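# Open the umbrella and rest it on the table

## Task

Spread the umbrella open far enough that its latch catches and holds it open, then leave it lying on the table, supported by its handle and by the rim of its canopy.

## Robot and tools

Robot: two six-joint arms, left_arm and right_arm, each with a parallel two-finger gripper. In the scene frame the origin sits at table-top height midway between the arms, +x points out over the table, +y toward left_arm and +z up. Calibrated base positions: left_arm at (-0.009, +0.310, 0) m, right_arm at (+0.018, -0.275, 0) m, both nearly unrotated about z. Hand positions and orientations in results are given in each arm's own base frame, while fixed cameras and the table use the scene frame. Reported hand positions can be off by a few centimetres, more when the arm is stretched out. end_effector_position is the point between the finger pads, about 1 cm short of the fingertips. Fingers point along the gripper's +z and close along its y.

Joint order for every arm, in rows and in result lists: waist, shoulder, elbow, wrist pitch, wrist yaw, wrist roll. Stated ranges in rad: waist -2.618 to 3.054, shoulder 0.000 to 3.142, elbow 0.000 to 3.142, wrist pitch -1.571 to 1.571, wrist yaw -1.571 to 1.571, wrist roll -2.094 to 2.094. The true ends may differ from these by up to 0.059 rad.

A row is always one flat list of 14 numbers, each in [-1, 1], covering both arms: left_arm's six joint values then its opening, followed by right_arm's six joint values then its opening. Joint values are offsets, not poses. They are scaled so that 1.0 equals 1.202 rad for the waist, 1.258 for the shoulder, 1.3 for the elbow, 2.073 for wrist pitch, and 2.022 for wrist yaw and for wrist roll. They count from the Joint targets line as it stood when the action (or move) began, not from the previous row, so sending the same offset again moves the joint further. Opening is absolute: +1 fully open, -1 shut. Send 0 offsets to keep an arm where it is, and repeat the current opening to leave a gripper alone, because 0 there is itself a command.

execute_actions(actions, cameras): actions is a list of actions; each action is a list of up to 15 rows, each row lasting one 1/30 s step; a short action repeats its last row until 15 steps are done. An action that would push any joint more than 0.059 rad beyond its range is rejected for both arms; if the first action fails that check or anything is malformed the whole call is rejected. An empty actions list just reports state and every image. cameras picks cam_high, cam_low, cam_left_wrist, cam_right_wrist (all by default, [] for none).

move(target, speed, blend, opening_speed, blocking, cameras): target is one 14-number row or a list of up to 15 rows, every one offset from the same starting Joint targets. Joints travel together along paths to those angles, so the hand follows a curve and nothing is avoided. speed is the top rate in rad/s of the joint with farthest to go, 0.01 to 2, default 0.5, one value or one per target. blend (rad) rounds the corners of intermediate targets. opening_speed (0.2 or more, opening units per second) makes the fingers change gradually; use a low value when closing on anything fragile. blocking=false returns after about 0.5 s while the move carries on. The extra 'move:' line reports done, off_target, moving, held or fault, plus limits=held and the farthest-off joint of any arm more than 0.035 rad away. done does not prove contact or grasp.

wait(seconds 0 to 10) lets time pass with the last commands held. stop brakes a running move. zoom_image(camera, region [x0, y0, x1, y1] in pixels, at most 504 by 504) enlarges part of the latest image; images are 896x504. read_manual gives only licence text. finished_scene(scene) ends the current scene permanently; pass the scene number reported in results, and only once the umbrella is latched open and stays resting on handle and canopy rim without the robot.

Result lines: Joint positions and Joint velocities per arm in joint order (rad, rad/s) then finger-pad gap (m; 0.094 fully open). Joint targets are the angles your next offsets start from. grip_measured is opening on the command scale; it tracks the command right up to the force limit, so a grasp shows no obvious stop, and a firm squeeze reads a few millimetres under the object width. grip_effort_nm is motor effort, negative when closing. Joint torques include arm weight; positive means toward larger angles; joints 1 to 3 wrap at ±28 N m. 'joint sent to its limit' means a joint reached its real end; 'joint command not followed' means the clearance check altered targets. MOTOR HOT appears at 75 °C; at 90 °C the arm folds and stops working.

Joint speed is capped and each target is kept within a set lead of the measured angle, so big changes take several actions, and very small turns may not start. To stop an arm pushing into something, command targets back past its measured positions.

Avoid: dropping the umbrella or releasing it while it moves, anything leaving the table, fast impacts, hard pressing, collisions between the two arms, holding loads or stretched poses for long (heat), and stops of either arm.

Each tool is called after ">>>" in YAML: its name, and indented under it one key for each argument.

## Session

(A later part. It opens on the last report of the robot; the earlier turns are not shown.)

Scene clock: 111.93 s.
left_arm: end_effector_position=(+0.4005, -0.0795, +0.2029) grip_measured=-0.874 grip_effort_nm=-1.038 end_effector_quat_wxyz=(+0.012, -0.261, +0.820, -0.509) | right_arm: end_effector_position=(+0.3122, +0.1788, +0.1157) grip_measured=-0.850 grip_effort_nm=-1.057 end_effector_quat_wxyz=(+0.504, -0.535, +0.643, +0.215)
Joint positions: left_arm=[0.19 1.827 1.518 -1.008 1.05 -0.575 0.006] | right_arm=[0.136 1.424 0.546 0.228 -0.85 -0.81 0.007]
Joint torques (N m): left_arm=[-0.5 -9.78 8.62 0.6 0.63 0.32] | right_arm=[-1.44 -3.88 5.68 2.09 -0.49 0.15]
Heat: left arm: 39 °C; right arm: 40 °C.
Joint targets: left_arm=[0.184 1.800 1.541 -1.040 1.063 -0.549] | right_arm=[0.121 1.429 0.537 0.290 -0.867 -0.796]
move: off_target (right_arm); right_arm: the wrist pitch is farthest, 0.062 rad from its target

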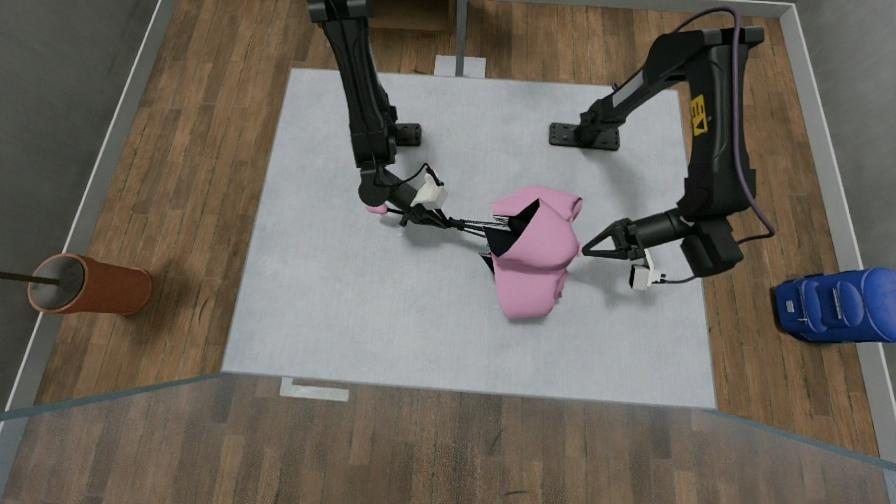

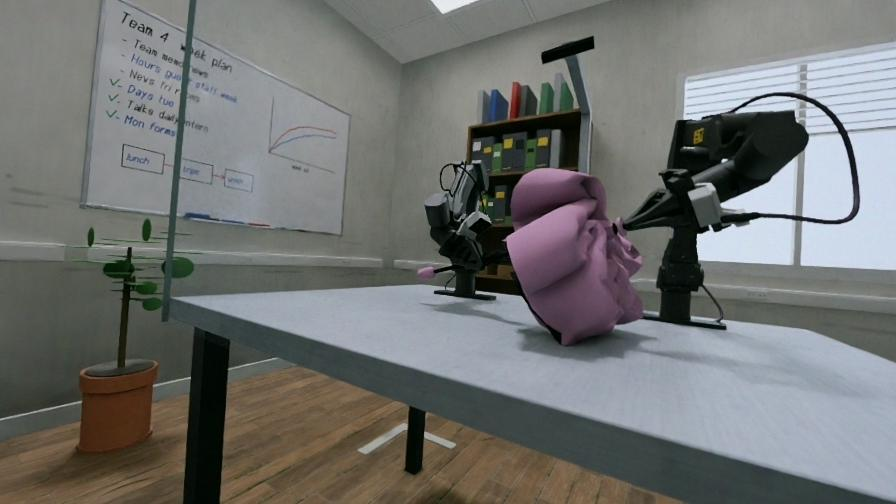

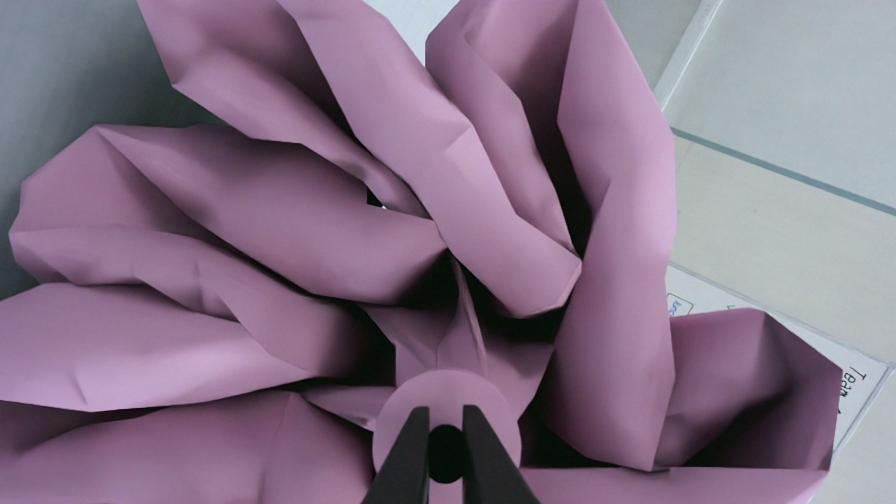

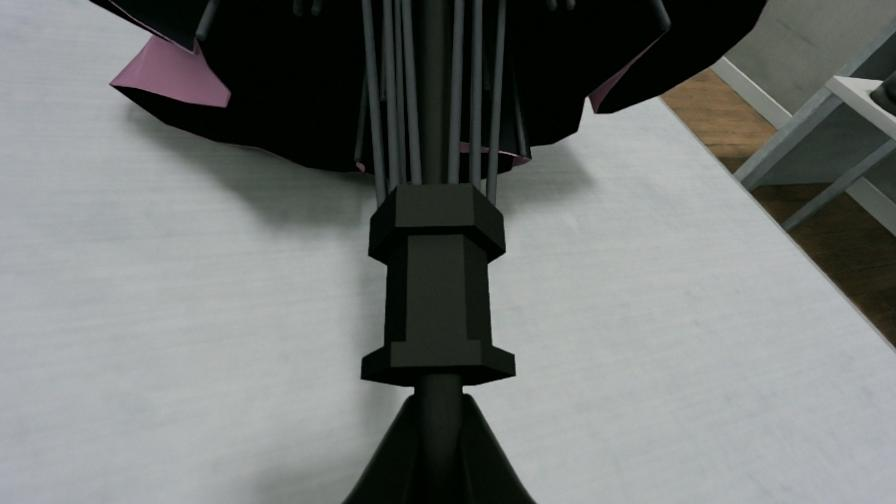

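>>> move:
  target:
    - [0.0196,-0.1335,0.0674,0.0183,0.0054,0.049,-0.97,-0.0101,0.1248,0.0928,0.1504,-0.0876,0.0959,-0.97]
    - [-0.0151,-0.2671,0.1346,0.0365,0.0111,0.0984,-0.97,-0.0205,0.2491,0.1855,0.3007,-0.1755,0.1919,-0.97]
  speed: 0.2
  blend: 0.05

Scene clock: 117.80 s.
left_arm: end_effector_position=(+0.3623, -0.0907, +0.3788) grip_measured=-0.875 grip_effort_nm=-1.043 end_effector_quat_wxyz=(+0.293, -0.029, +0.821, -0.489) | right_arm: end_effector_position=(+0.3615, +0.2058, +0.1927) grip_measured=-0.850 grip_effort_nm=-1.062 end_effector_quat_wxyz=(+0.619, -0.535, +0.483, +0.313)
Joint positions: left_arm=[0.176 1.485 1.689 -0.97 1.04 -0.373 0.006] | right_arm=[0.104 1.731 0.74 0.885 -1.199 -0.467 0.007]
Joint torques (N m): left_arm=[-0.9 -6.64 8.99 1.75 0.8 0.31] | right_arm=[-0.75 -5.55 9.48 1.78 -0.33 0.59]
Joint targets: left_arm=[0.165 1.464 1.716 -0.964 1.086 -0.351] | right_arm=[0.097 1.743 0.778 0.913 -1.221 -0.408]
move: off_target (left_arm, right_arm); left_arm: the wrist yaw is farthest, 0.045 rad from its target; right_arm: the wrist roll is farthest, 0.059 rad from its target

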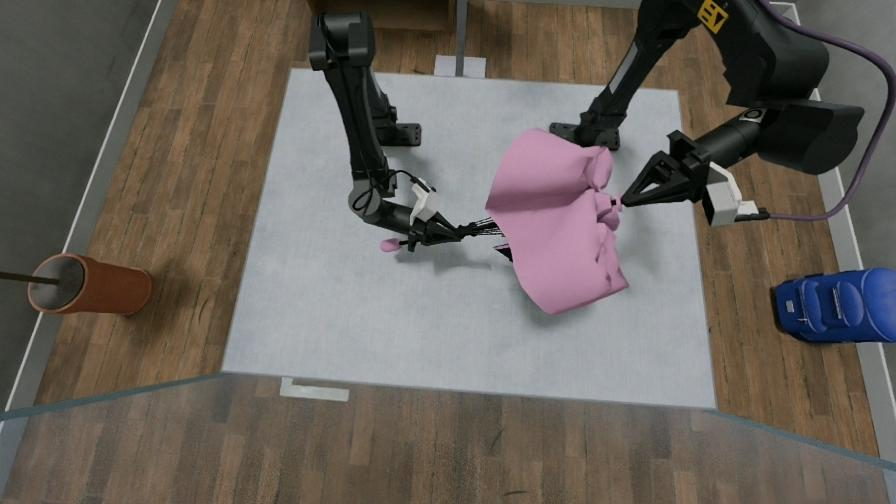

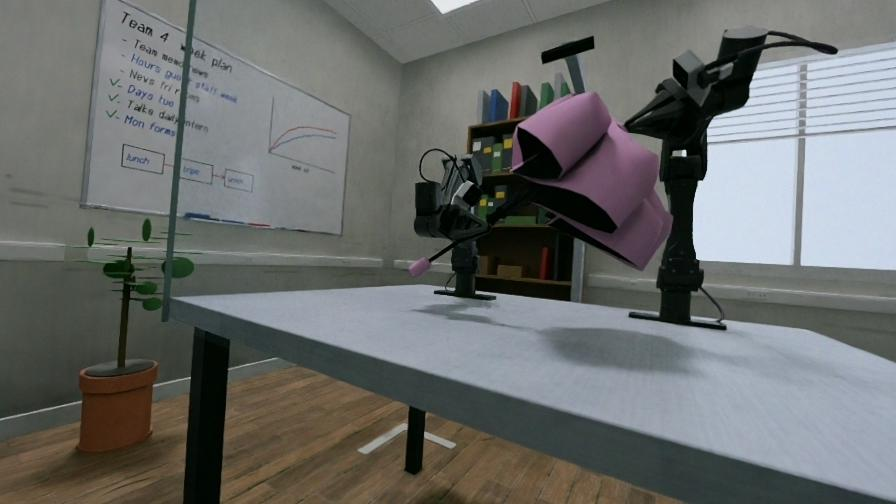

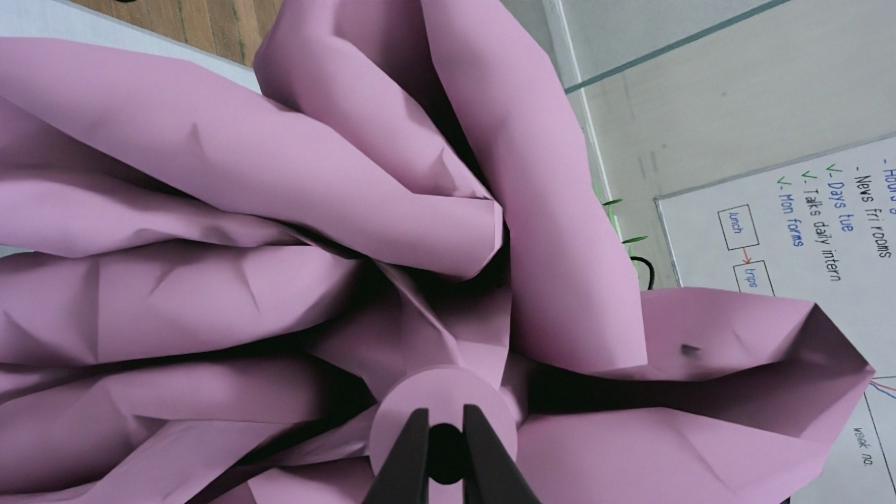

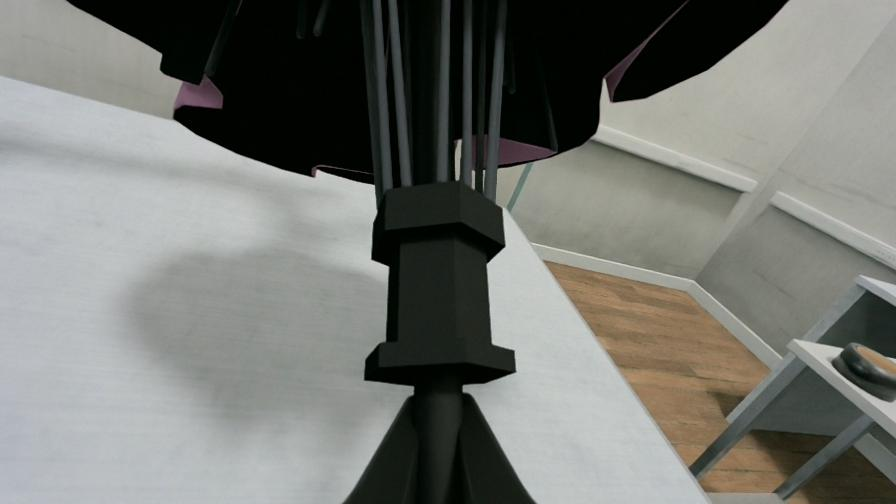

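>>> move:
  target:
    - [-0.1082,0.0874,-0.0923,-0.0965,0,0,-0.97,0.1165,-0.093,0.0846,0.1592,-0.0791,0,-0.97]
    - [-0.1082,0.0874,-0.0923,-0.0965,0,0,-0.97,0.1165,-0.093,0.0846,0.1592,-0.0791,0,-0.81]
    - [-0.1082,0.0874,-0.0923,-0.0965,0,0,-0.97,0.2366,-0.1403,0.1616,0.0896,-0.0085,0.0078,-0.81]
    - [-0.1082,0.0874,-0.0923,-0.0965,0,0,-0.97,0.2366,-0.1403,0.1616,0.0896,-0.0085,0.0078,-0.97]
  speed: [0.25,0.2,0.12,0.2]

Scene clock: 131.70 s.
left_arm: end_effector_position=(+0.3875, -0.0831, +0.3636) grip_measured=-0.874 grip_effort_nm=-1.043 end_effector_quat_wxyz=(+0.319, -0.031, +0.832, -0.452) | right_arm: end_effector_position=(+0.3620, +0.2524, +0.2193) grip_measured=-0.838 grip_effort_nm=-1.062 end_effector_quat_wxyz=(+0.606, -0.526, +0.494, +0.334)
Joint positions: left_arm=[0.16 1.519 1.674 -0.882 0.948 -0.367 0.006] | right_arm=[0.243 1.696 0.831 0.777 -1.076 -0.391 0.008]
Joint torques (N m): left_arm=[-10.8 -1.54 0.98 -1.15 1.67 0.23] | right_arm=[13.81 -17.02 20.75 4.6 -1.9 0]
Motor temperatures (°C): left_arm=[35 37 39 36 34 31 32] | right_arm=[35 37 38 46 34 34 36]
Heat: left arm: 39 °C; right arm: 46 °C.
Joint targets: left_arm=[0.035 1.574 1.596 -1.164 1.086 -0.351] | right_arm=[0.381 1.566 0.988 1.099 -1.238 -0.392]
move: off_target (left_arm, right_arm); target 2's new numbers were sent with right_arm's wrist pitch 0.324 rad from that target; target 4's new numbers were sent with right_arm's wrist pitch 0.321 rad from that target; left_arm: the wrist pitch is farthest, 0.282 rad from its target; right_arm: the wrist pitch is farthest, 0.322 rad from its target

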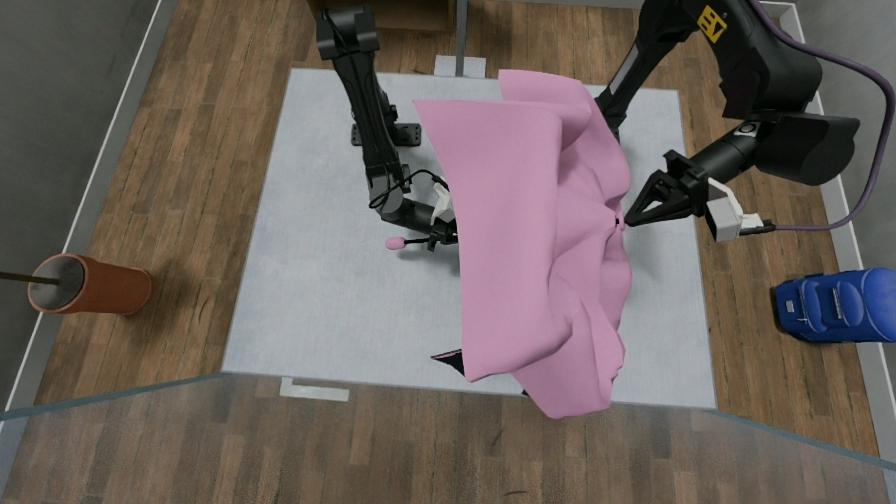

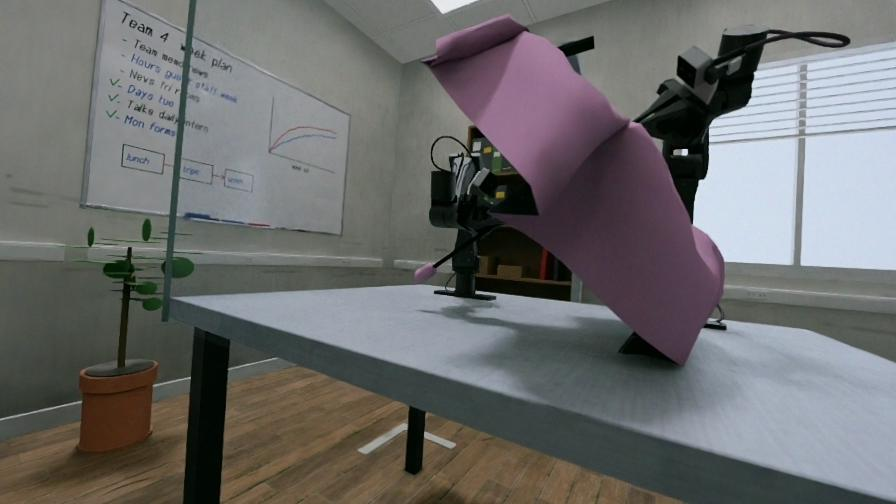

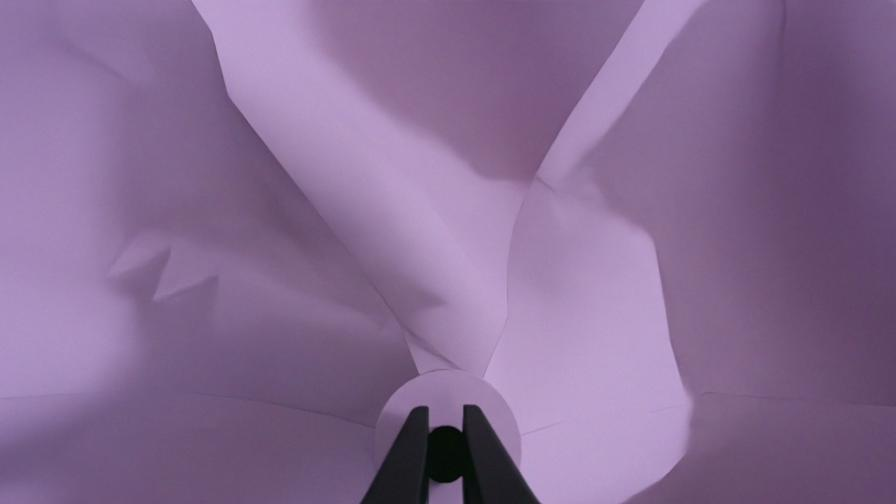

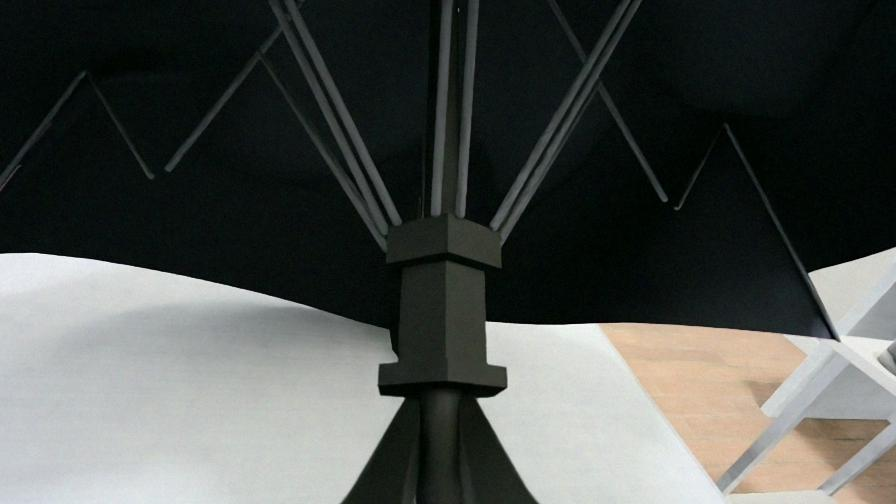

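>>> move:
  target:
    - [0,0,0,0,0,0,-0.97,0,0,0,0,0,0,-0.8]
    - [-0.025,0,0,-0.03,0,0,-0.97,0.0125,0,-0.031,0.0193,0,0,-0.8]
    - [-0.025,0,0,-0.03,0,0,-0.97,0.1656,0.027,0.1823,-0.0574,0.0831,0,-0.8]
    - [-0.025,0,0,-0.03,0,0,-0.97,0.1656,0.027,0.1823,-0.0574,0.0831,0,-0.97]
  speed: [0.25,0.1,0.12,0.2]

Scene clock: 142.33 s.
left_arm: end_effector_position=(+0.3917, -0.0760, +0.3763) grip_measured=-0.872 grip_effort_nm=-1.033 end_effector_quat_wxyz=(+0.362, -0.017, +0.833, -0.418) | right_arm: end_effector_position=(+0.3605, +0.3077, +0.2133) grip_measured=-0.840 grip_effort_nm=-1.072 end_effector_quat_wxyz=(+0.536, -0.513, +0.574, +0.347)
Joint positions: left_arm=[0.158 1.5 1.697 -0.855 0.883 -0.337 0.006] | right_arm=[0.412 1.69 0.979 0.421 -0.871 -0.378 0.008]
Joint torques (N m): left_arm=[-13.23 0.05 -0.79 -1.98 2.26 -0.11] | right_arm=[12.86 -12.55 24.32 5.71 -1.88 -0.09]
Motor temperatures (°C): left_arm=[37 36 38 37 35 31 33] | right_arm=[37 39 42 63 36 34 36]
Heat: left arm: 38 °C; right arm: 63 °C.
Joint targets: left_arm=[0.005 1.574 1.596 -1.226 1.086 -0.350] | right_arm=[0.542 1.621 1.169 0.852 -1.025 -0.389]
move: off_target (left_arm, right_arm); target 4's new numbers were sent with right_arm's wrist pitch 0.558 rad from that target; left_arm: the wrist pitch is farthest, 0.371 rad from its target; right_arm: the wrist pitch is farthest, 0.559 rad from its target

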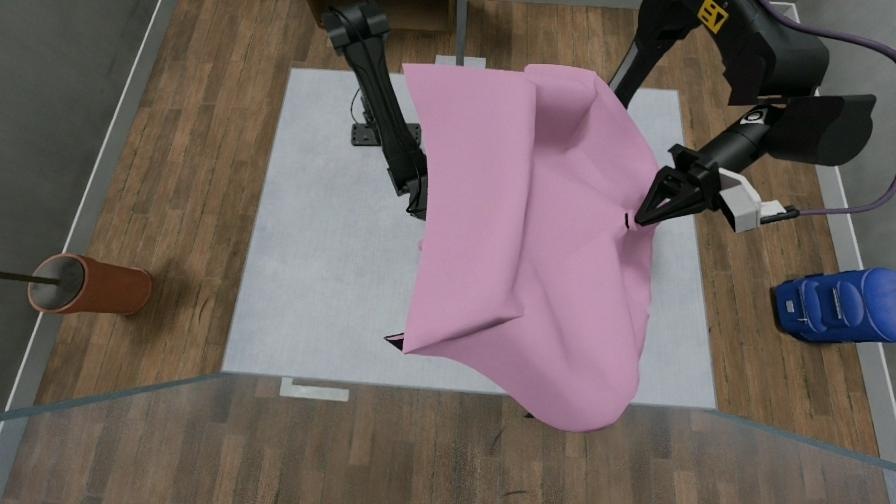

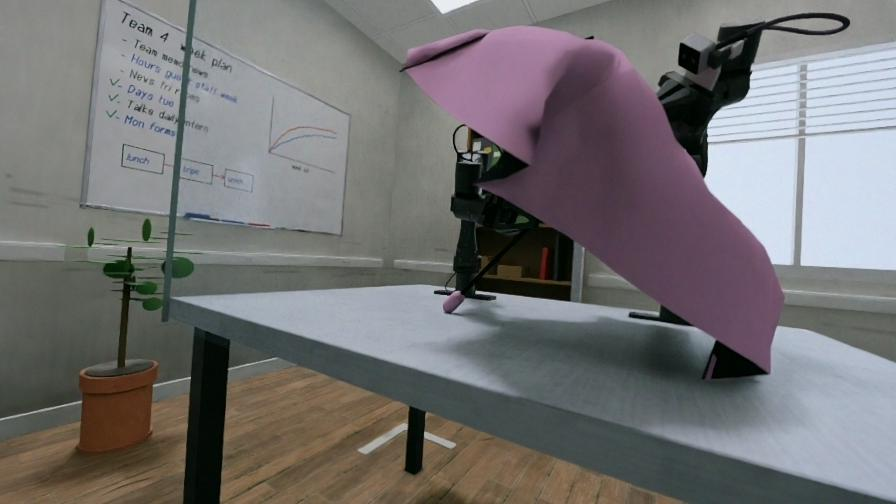

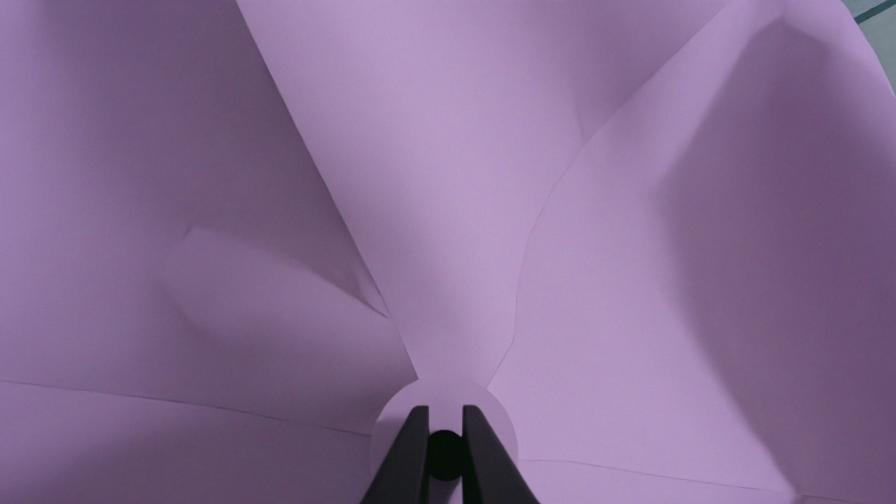

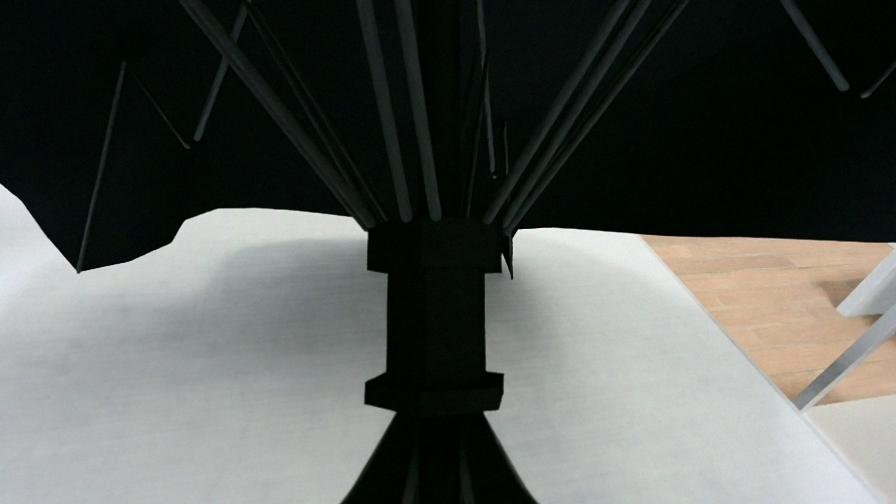

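>>> move:
  target:
    - [0.1273,-0.0588,0.0777,0.1621,-0.092,0.0064,-0.97,-0.1082,0.0548,-0.1462,-0.1795,0.0762,0.0054,-0.98]
    - [0.1443,-0.082,0.0322,0.1597,0.0044,0,-0.97,-0.2229,0.0946,-0.2081,0.008,-0.0121,0.0073,-0.98]
  speed: [0.3,0.15]

Scene clock: 156.57 s.
left_arm: end_effector_position=(+0.3729, -0.0909, +0.3816) grip_measured=-0.866 grip_effort_nm=-1.038 end_effector_quat_wxyz=(+0.333, +0.011, +0.813, -0.478) | right_arm: end_effector_position=(+0.3629, +0.2732, +0.2150) grip_measured=-0.838 grip_effort_nm=-1.057 end_effector_quat_wxyz=(+0.579, -0.524, +0.507, +0.366)
Joint positions: left_arm=[0.171 1.487 1.663 -0.866 1.042 -0.33 0.006] | right_arm=[0.292 1.739 0.892 0.718 -1.07 -0.352 0.008]
Joint torques (N m): left_arm=[0.75 -6.31 5.01 1.46 0.84 -0.19] | right_arm=[-1.77 -6.83 7.06 3 0.12 -0.2]
Motor temperatures (°C): left_arm=[38 36 38 38 37 31 33] | right_arm=[37 38 43 79 36 34 36]
Heat: left arm: 38 °C; right arm: 79 °C. Fold the right arm in close to its base, or ease its load, before you think long.
Joint targets: left_arm=[0.179 1.471 1.638 -0.895 1.094 -0.350] | right_arm=[0.274 1.740 0.898 0.869 -1.049 -0.374]
MOTOR HOT: the wrist pitch of the right arm reports 79 °C; the controller's stop level is 90 °C. To cool a motor, set the load down, stop pushing, or move to a pose that needs little force.
move: off_target (left_arm, right_arm); left_arm: the wrist yaw is farthest, 0.053 rad from its target; right_arm: the wrist pitch is farthest, 0.151 rad from its target

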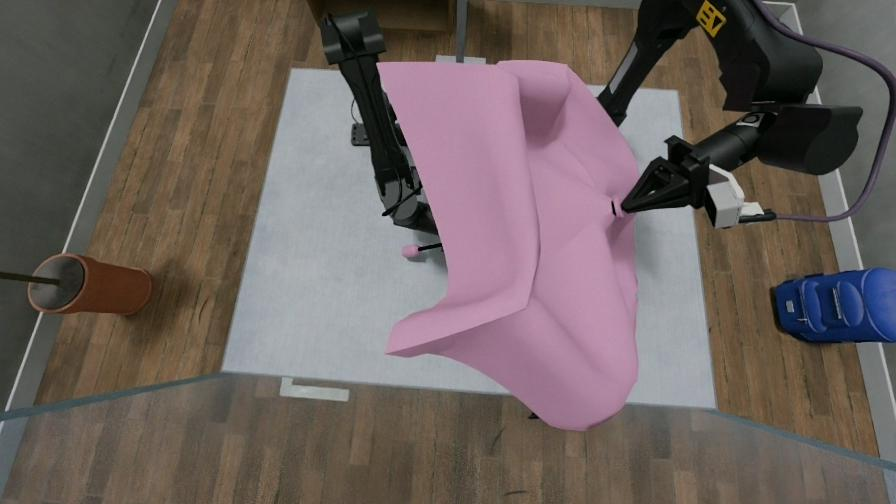

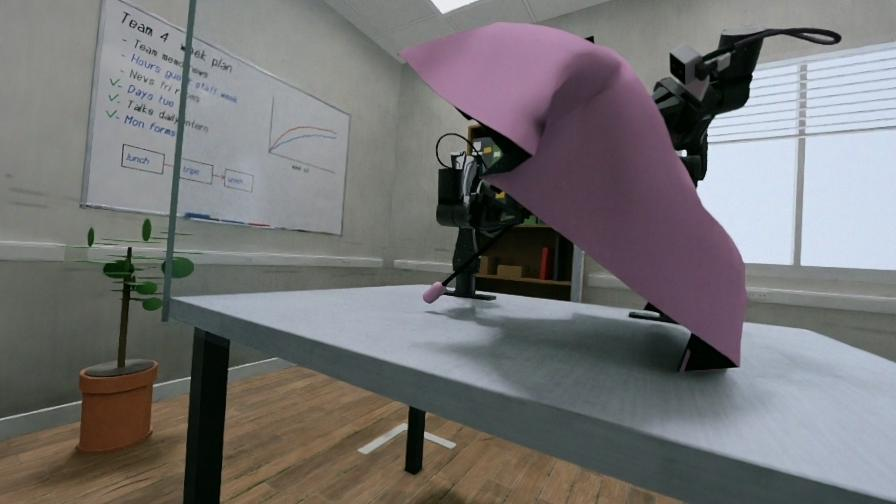

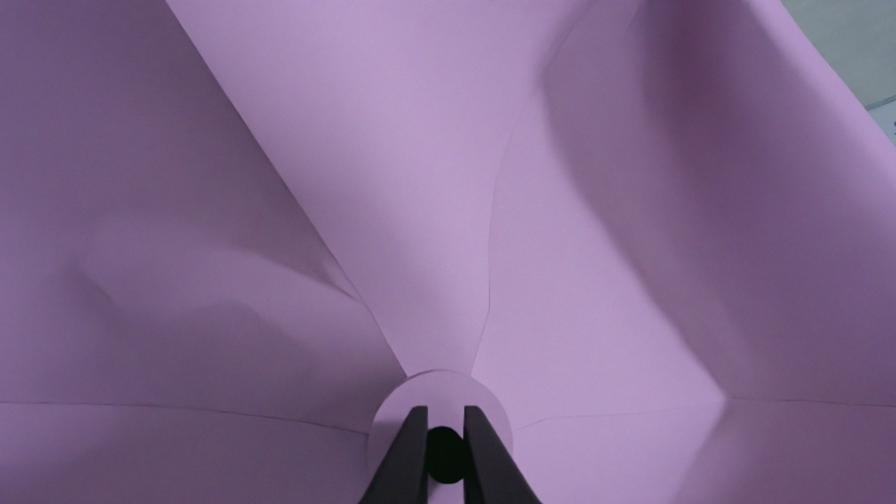

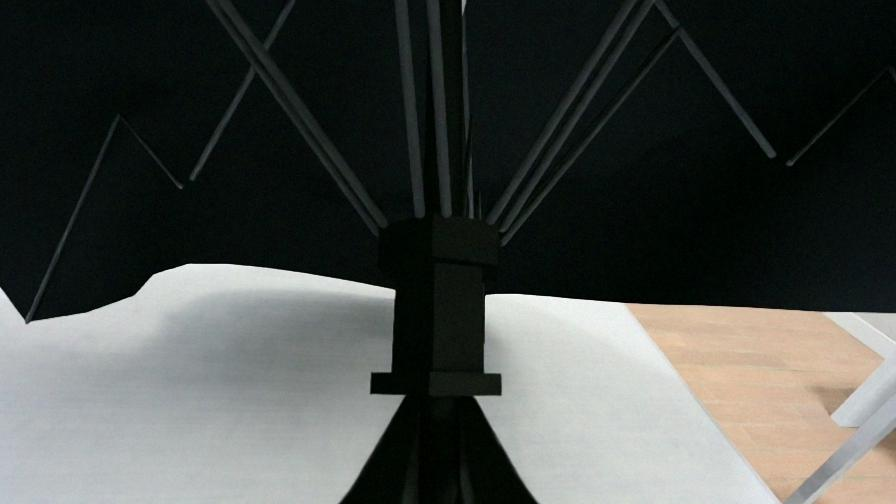

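>>> move:
  target: [0,0,0,0,0,0,-0.97,0,0,0,-0.06,0,0,-0.98]
  cameras: []

>>> wait:
  seconds: 10
  cameras: []

Scene clock: 158.70 s.
left_arm: end_effector_position=(+0.3726, -0.0910, +0.3804) grip_measured=-0.865 grip_effort_nm=-1.033 end_effector_quat_wxyz=(+0.331, +0.010, +0.813, -0.479) | right_arm: end_effector_position=(+0.3618, +0.2732, +0.2116) grip_measured=-0.838 grip_effort_nm=-1.062 end_effector_quat_wxyz=(+0.571, -0.522, +0.513, +0.371)
Joint positions: left_arm=[0.171 1.487 1.66 -0.868 1.043 -0.33 0.006] | right_arm=[0.292 1.739 0.892 0.695 -1.074 -0.352 0.008]
Joint torques (N m): left_arm=[0.77 -6.32 5.26 1.47 0.84 -0.19] | right_arm=[-1.74 -6.84 7.06 2.05 0.16 -0.2]
Heat: left arm: 38 °C; right arm: 77 °C. Fold the right arm in close to its base, or ease its load, before you think long.
Joint targets: left_arm=[0.179 1.471 1.638 -0.895 1.095 -0.350] | right_arm=[0.274 1.740 0.899 0.744 -1.050 -0.374]
MOTOR HOT: still on. The wrist pitch of the right arm reports 77 °C.
move: off_target (left_arm, right_arm); left_arm: the wrist yaw is farthest, 0.051 rad from its target; right_arm: the wrist pitch is farthest, 0.050 rad from its target

Scene clock: 168.70 s.
left_arm: end_effector_position=(+0.3726, -0.0910, +0.3804) grip_measured=-0.865 grip_effort_nm=-1.033 end_effector_quat_wxyz=(+0.331, +0.010, +0.813, -0.479) | right_arm: end_effector_position=(+0.3618, +0.2732, +0.2115) grip_measured=-0.838 grip_effort_nm=-1.072 end_effector_quat_wxyz=(+0.571, -0.522, +0.513, +0.371)
Joint positions: left_arm=[0.171 1.487 1.66 -0.868 1.043 -0.33 0.006] | right_arm=[0.292 1.739 0.892 0.694 -1.074 -0.352 0.008]
Joint torques (N m): left_arm=[0.75 -6.3 5.26 1.47 0.83 -0.19] | right_arm=[-1.76 -6.83 7.09 2.04 0.17 -0.21]
Motor temperatures (°C): left_arm=[36 36 38 38 36 31 33] | right_arm=[36 37 40 67 35 34 36]
Heat: left arm: 38 °C; right arm: 67 °C.
Joint targets: left_arm=[0.179 1.471 1.638 -0.895 1.095 -0.350] | right_arm=[0.274 1.740 0.899 0.744 -1.049 -0.374]
Tool commands: left_gripper/opening=-0.97 right_gripper/opening=-0.98
MOTOR HOT: cleared for the motors of the right arm.
wait: 10.00 s; at rest by 0.17 s

>>> move:
  target:
    - [-0.1398,0.1081,-0.0831,-0.1423,0.0237,0,-0.97,0.1772,-0.0159,0.0315,0.3237,-0.0351,0,-0.98]
    - [-0.1398,0.1081,-0.0831,-0.1423,0.0237,0,-0.97,0.1772,-0.0159,0.0315,0.3237,-0.0351,0,-0.8]
    - [-0.1398,0.1081,-0.0831,-0.1423,0.0237,0,-0.97,0.302,-0.0556,0.1908,0.1959,0.0391,0,-0.8]
    - [-0.1398,0.1081,-0.0831,-0.1423,0.0237,0,-0.97,0.3794,-0.0397,0.3469,0.1042,0.0885,0,-0.8]
    - [-0.1398,0.1081,-0.0831,-0.1423,0.0237,0,-0.97,0.3794,-0.0397,0.3469,0.1042,0.0885,0,-0.98]
  speed: [0.4,0.3,0.15,0.15,0.3]
  blend: [0,0,0.05,0,0]

Scene clock: 188.77 s.
left_arm: end_effector_position=(+0.4094, -0.0620, +0.3683) grip_measured=-0.873 grip_effort_nm=-1.038 end_effector_quat_wxyz=(+0.389, -0.026, +0.830, -0.400) | right_arm: end_effector_position=(+0.3863, +0.3183, +0.2076) grip_measured=-0.839 grip_effort_nm=-1.057 end_effector_quat_wxyz=(+0.536, -0.514, +0.578, +0.339)
Joint positions: left_arm=[0.176 1.508 1.647 -0.746 0.847 -0.35 0.006] | right_arm=[0.416 1.789 1.086 0.4 -0.853 -0.394 0.008]
Joint torques (N m): left_arm=[-14.28 1.78 -2 -2.69 3.15 0.04] | right_arm=[14.26 -13.42 24.03 5.4 -0.31 0.15]
Motor temperatures (°C): left_arm=[37 36 38 39 37 31 33] | right_arm=[37 38 41 74 35 34 36]
Heat: left arm: 39 °C; right arm: 74 °C.
Joint targets: left_arm=[0.011 1.607 1.530 -1.190 1.143 -0.351] | right_arm=[0.559 1.719 1.273 0.797 -0.865 -0.380]
move: off_target (left_arm, right_arm); target 2's new numbers were sent with right_arm's wrist pitch 0.512 rad from that target; target 5's new numbers were sent with right_arm's wrist pitch 0.559 rad from that target; left_arm: the wrist pitch is farthest, 0.444 rad from its target; right_arm: the wrist pitch is farthest, 0.560 rad from its target

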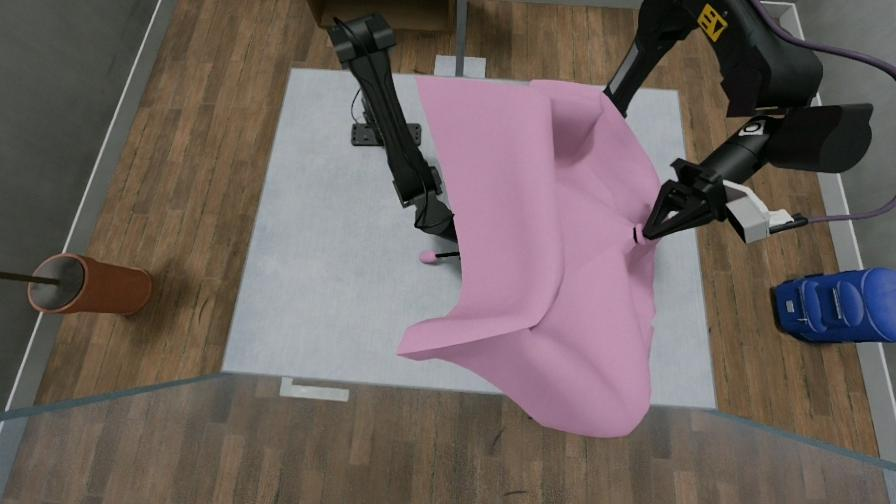

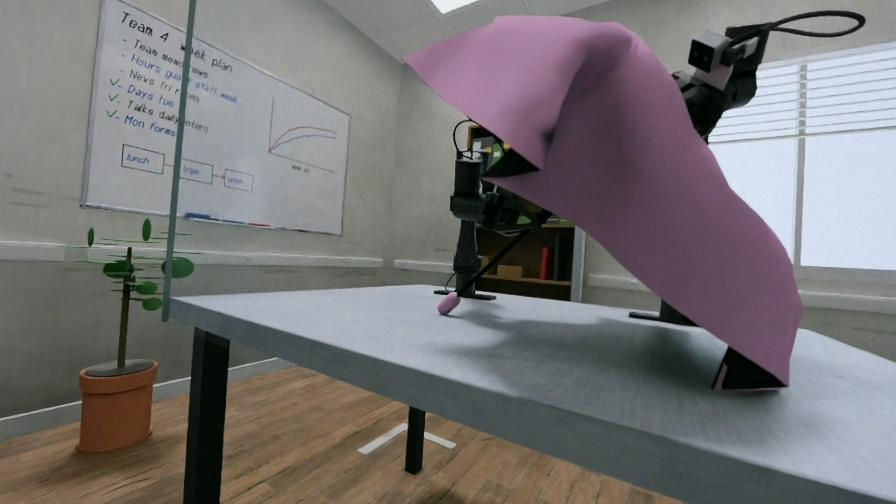

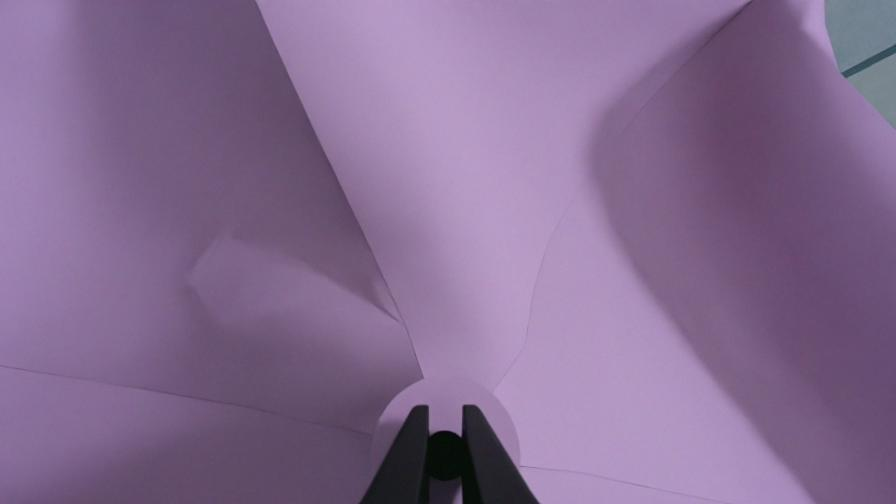

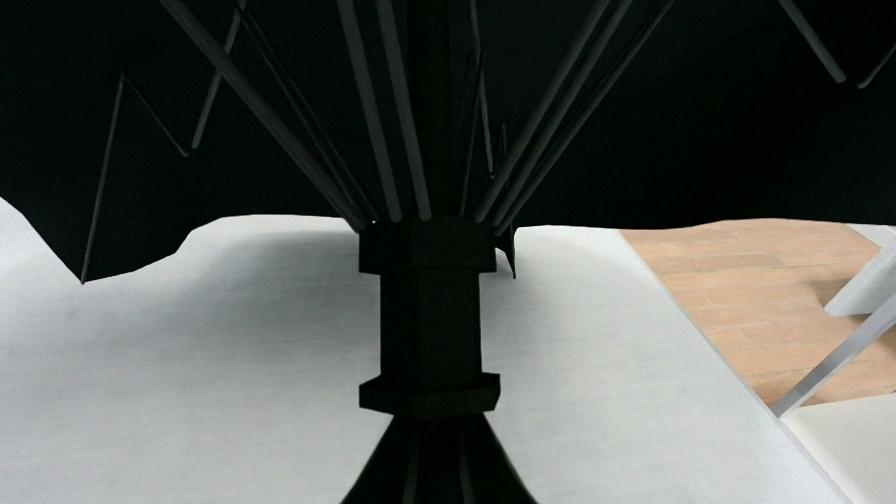

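>>> move:
  target: [0.1373,-0.0787,0.09,0.1978,-0.1365,0,-0.97,-0.119,0.0556,-0.1438,-0.1737,0,0,-0.98]
  speed: 0.4
  cameras: []

Scene clock: 193.70 s.
left_arm: end_effector_position=(+0.4059, -0.0561, +0.3768) grip_measured=-0.873 grip_effort_nm=-1.043 end_effector_quat_wxyz=(+0.400, -0.026, +0.825, -0.399) | right_arm: end_effector_position=(+0.3809, +0.3179, +0.2034) grip_measured=-0.838 grip_effort_nm=-1.067 end_effector_quat_wxyz=(+0.520, -0.515, +0.582, +0.354)
Joint positions: left_arm=[0.196 1.493 1.653 -0.747 0.86 -0.35 0.006] | right_arm=[0.412 1.789 1.086 0.369 -0.882 -0.389 0.008]
Joint torques (N m): left_arm=[-1.72 -4.3 6.58 1.59 0.31 0.04] | right_arm=[0.34 -7.77 7.01 2.29 0 0.09]
Motor temperatures (°C): left_arm=[38 35 38 40 39 31 33] | right_arm=[37 39 42 82 34 34 36]
Heat: left arm: 40 °C; right arm: 82 °C. Fold the right arm in close to its base, or ease its load, before you think long.
Joint targets: left_arm=[0.176 1.508 1.647 -0.780 0.866 -0.351] | right_arm=[0.416 1.789 1.086 0.437 -0.866 -0.380]
MOTOR HOT: the wrist pitch of the right arm reports 82 °C; the controller's stop level is 90 °C. To cool a motor, set the load down, stop pushing, or move to a pose that needs little force.
move: off_target (right_arm); right_arm: the wrist pitch is farthest, 0.067 rad from its target

>>> move:
  target: [-0.0408,0.0517,0.13,-0.1949,0.046,-0.0495,-0.97,-0.2188,-0.0946,-0.0669,0.0342,-0.1949,-0.0475,-0.98]
  speed: 0.2
  cameras: ["cam_right_wrist","cam_low"]

Scene clock: 212.77 s.
left_arm: end_effector_position=(+0.3616, -0.1075, +0.3824) grip_measured=-0.867 grip_effort_nm=-1.053 end_effector_quat_wxyz=(+0.248, -0.051, +0.835, -0.488) | right_arm: end_effector_position=(+0.3632, +0.2449, +0.2288) grip_measured=-0.838 grip_effort_nm=-1.062 end_effector_quat_wxyz=(+0.546, -0.546, +0.496, +0.398)
Joint positions: left_arm=[0.116 1.545 1.813 -1.094 0.995 -0.425 0.006] | right_arm=[0.193 1.72 1.004 0.429 -1.258 -0.477 0.008]
Joint torques (N m): left_arm=[0.96 -3.29 6.74 0.73 0.04 -0.26] | right_arm=[-4.01 -10.97 6.42 2.21 -0.2 0.03]
Motor temperatures (°C): left_arm=[36 36 38 39 36 31 33] | right_arm=[36 38 39 66 34 34 37]
Heat: left arm: 39 °C; right arm: 66 °C.
Joint targets: left_arm=[0.127 1.573 1.816 -1.184 0.960 -0.451] | right_arm=[0.153 1.670 0.999 0.508 -1.259 -0.476]
MOTOR HOT: cleared for the motors of the right arm.
move: off_target (left_arm, right_arm); left_arm: the wrist pitch is farthest, 0.090 rad from its target; right_arm: the wrist pitch is farthest, 0.079 rad from its target
Images, in order: cam_low, cam_right_wrist.

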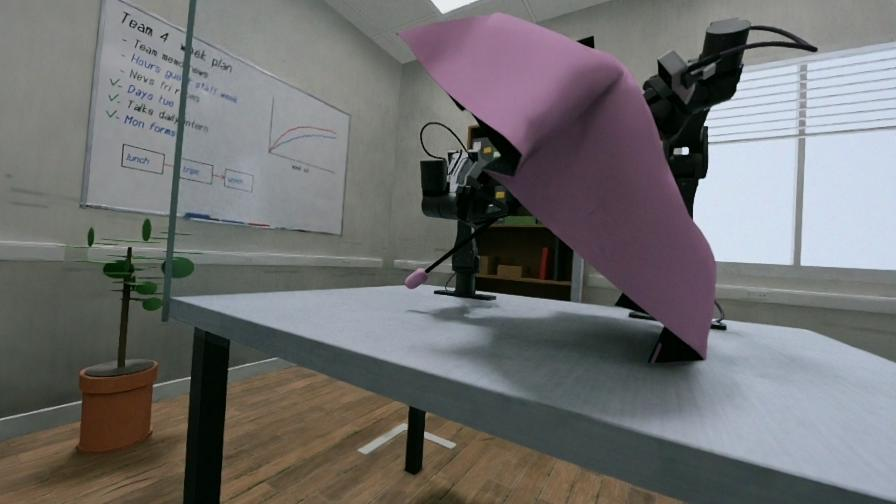

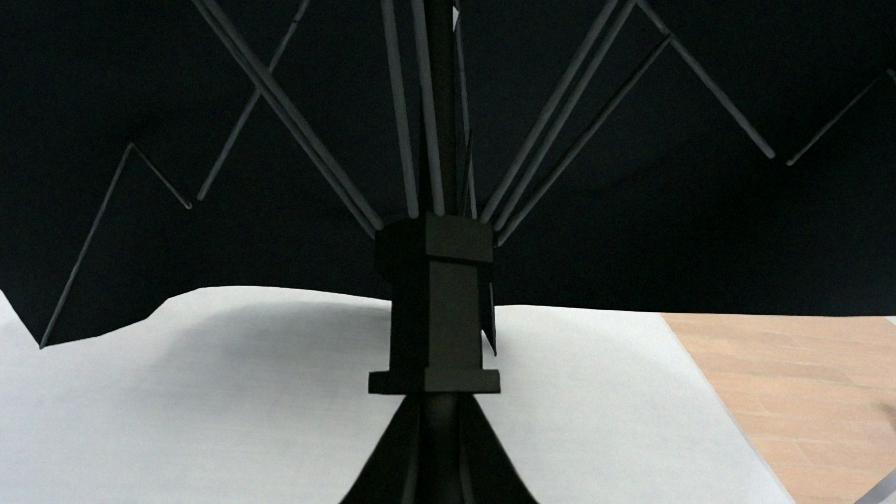

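>>> move:
  target:
    - [-0.139,0.0652,-0.0615,-0.0945,0.0984,0,-0.97,0.1498,-0.0676,0.0765,0.2132,-0.0697,0,-0.98]
    - [-0.139,0.0652,-0.0615,-0.0945,0.0984,0,-0.97,0.1498,-0.0676,0.0765,0.2132,-0.0697,0,-0.79]
    - [-0.139,0.0652,-0.0615,-0.0945,0.0984,0,-0.97,0.1805,-0.027,0.0615,0.247,-0.0514,0,-0.79]
    - [-0.139,0.0652,-0.0615,-0.0945,0.0984,0,-0.97,0.1805,-0.027,0.0615,0.247,-0.0514,0,-0.98]
  speed: [0.4,0.3,0.15,0.15]

Scene clock: 224.83 s.
left_arm: end_effector_position=(+0.3233, -0.1390, +0.3969) grip_measured=-0.836 grip_effort_nm=-1.043 end_effector_quat_wxyz=(+0.130, -0.041, +0.793, -0.594) | right_arm: end_effector_position=(+0.3572, +0.2478, +0.2693) grip_measured=-0.828 grip_effort_nm=-1.067 end_effector_quat_wxyz=(+0.623, -0.595, +0.376, +0.342)
Joint positions: left_arm=[0.093 1.569 1.824 -1.256 1.257 -0.429 0.008] | right_arm=[0.197 1.716 1.004 0.748 -1.312 -0.471 0.008]
Joint torques (N m): left_arm=[-11.55 0.91 -0.49 0.09 -0.47 -0.2] | right_arm=[17.26 -13.35 13.56 3.97 -0.59 -0.03]
Joint targets: left_arm=[-0.041 1.655 1.736 -1.380 1.158 -0.451] | right_arm=[0.370 1.636 1.079 1.020 -1.364 -0.476]
move: off_target (left_arm, right_arm); target 2's new numbers were sent with right_arm's wrist pitch 0.397 rad from that target; target 4's new numbers were sent with right_arm's wrist pitch 0.272 rad from that target; left_arm: the waist is farthest, 0.133 rad from its target; right_arm: the wrist pitch is farthest, 0.272 rad from its target

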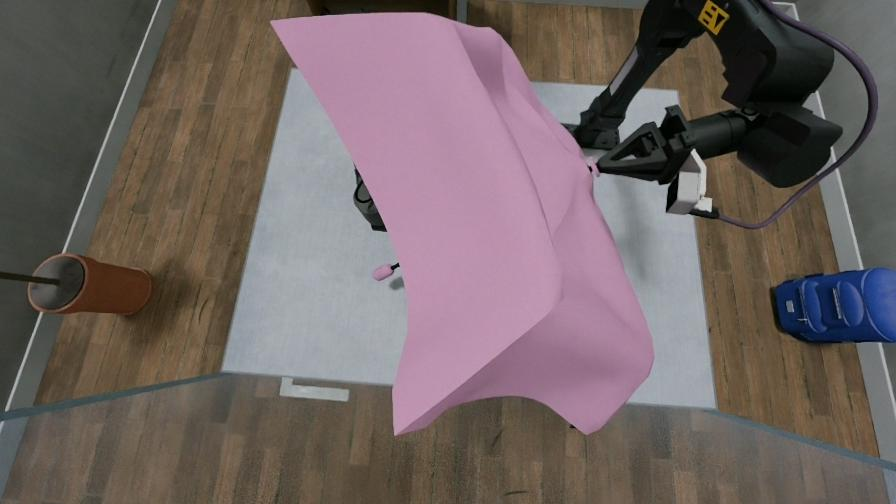

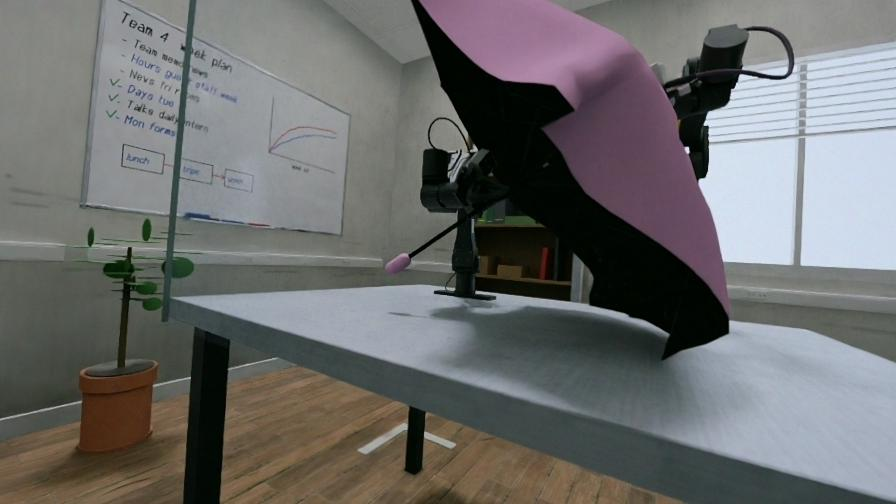

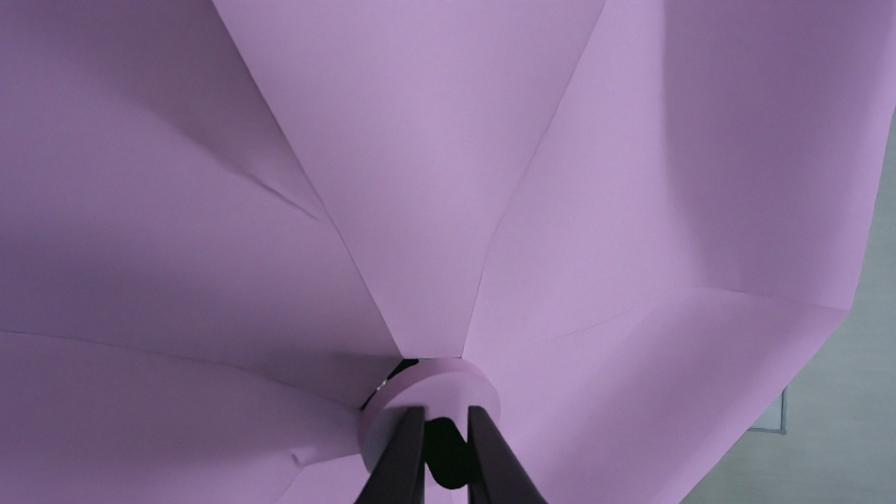

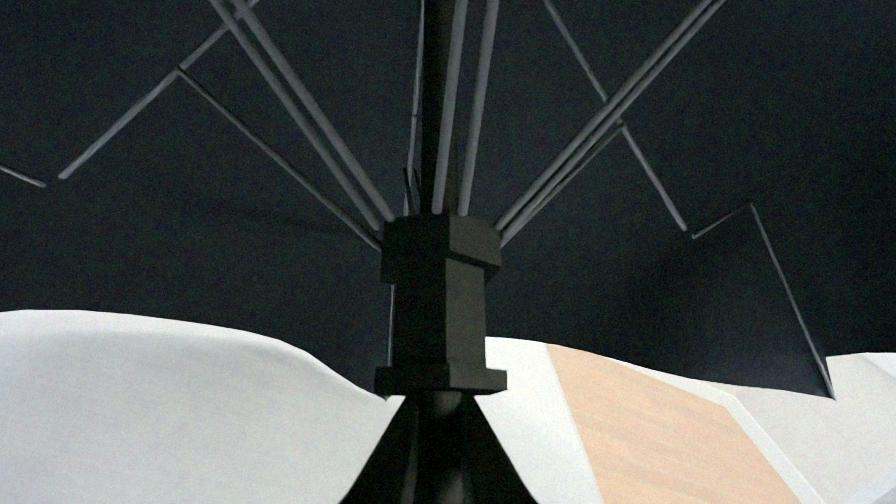

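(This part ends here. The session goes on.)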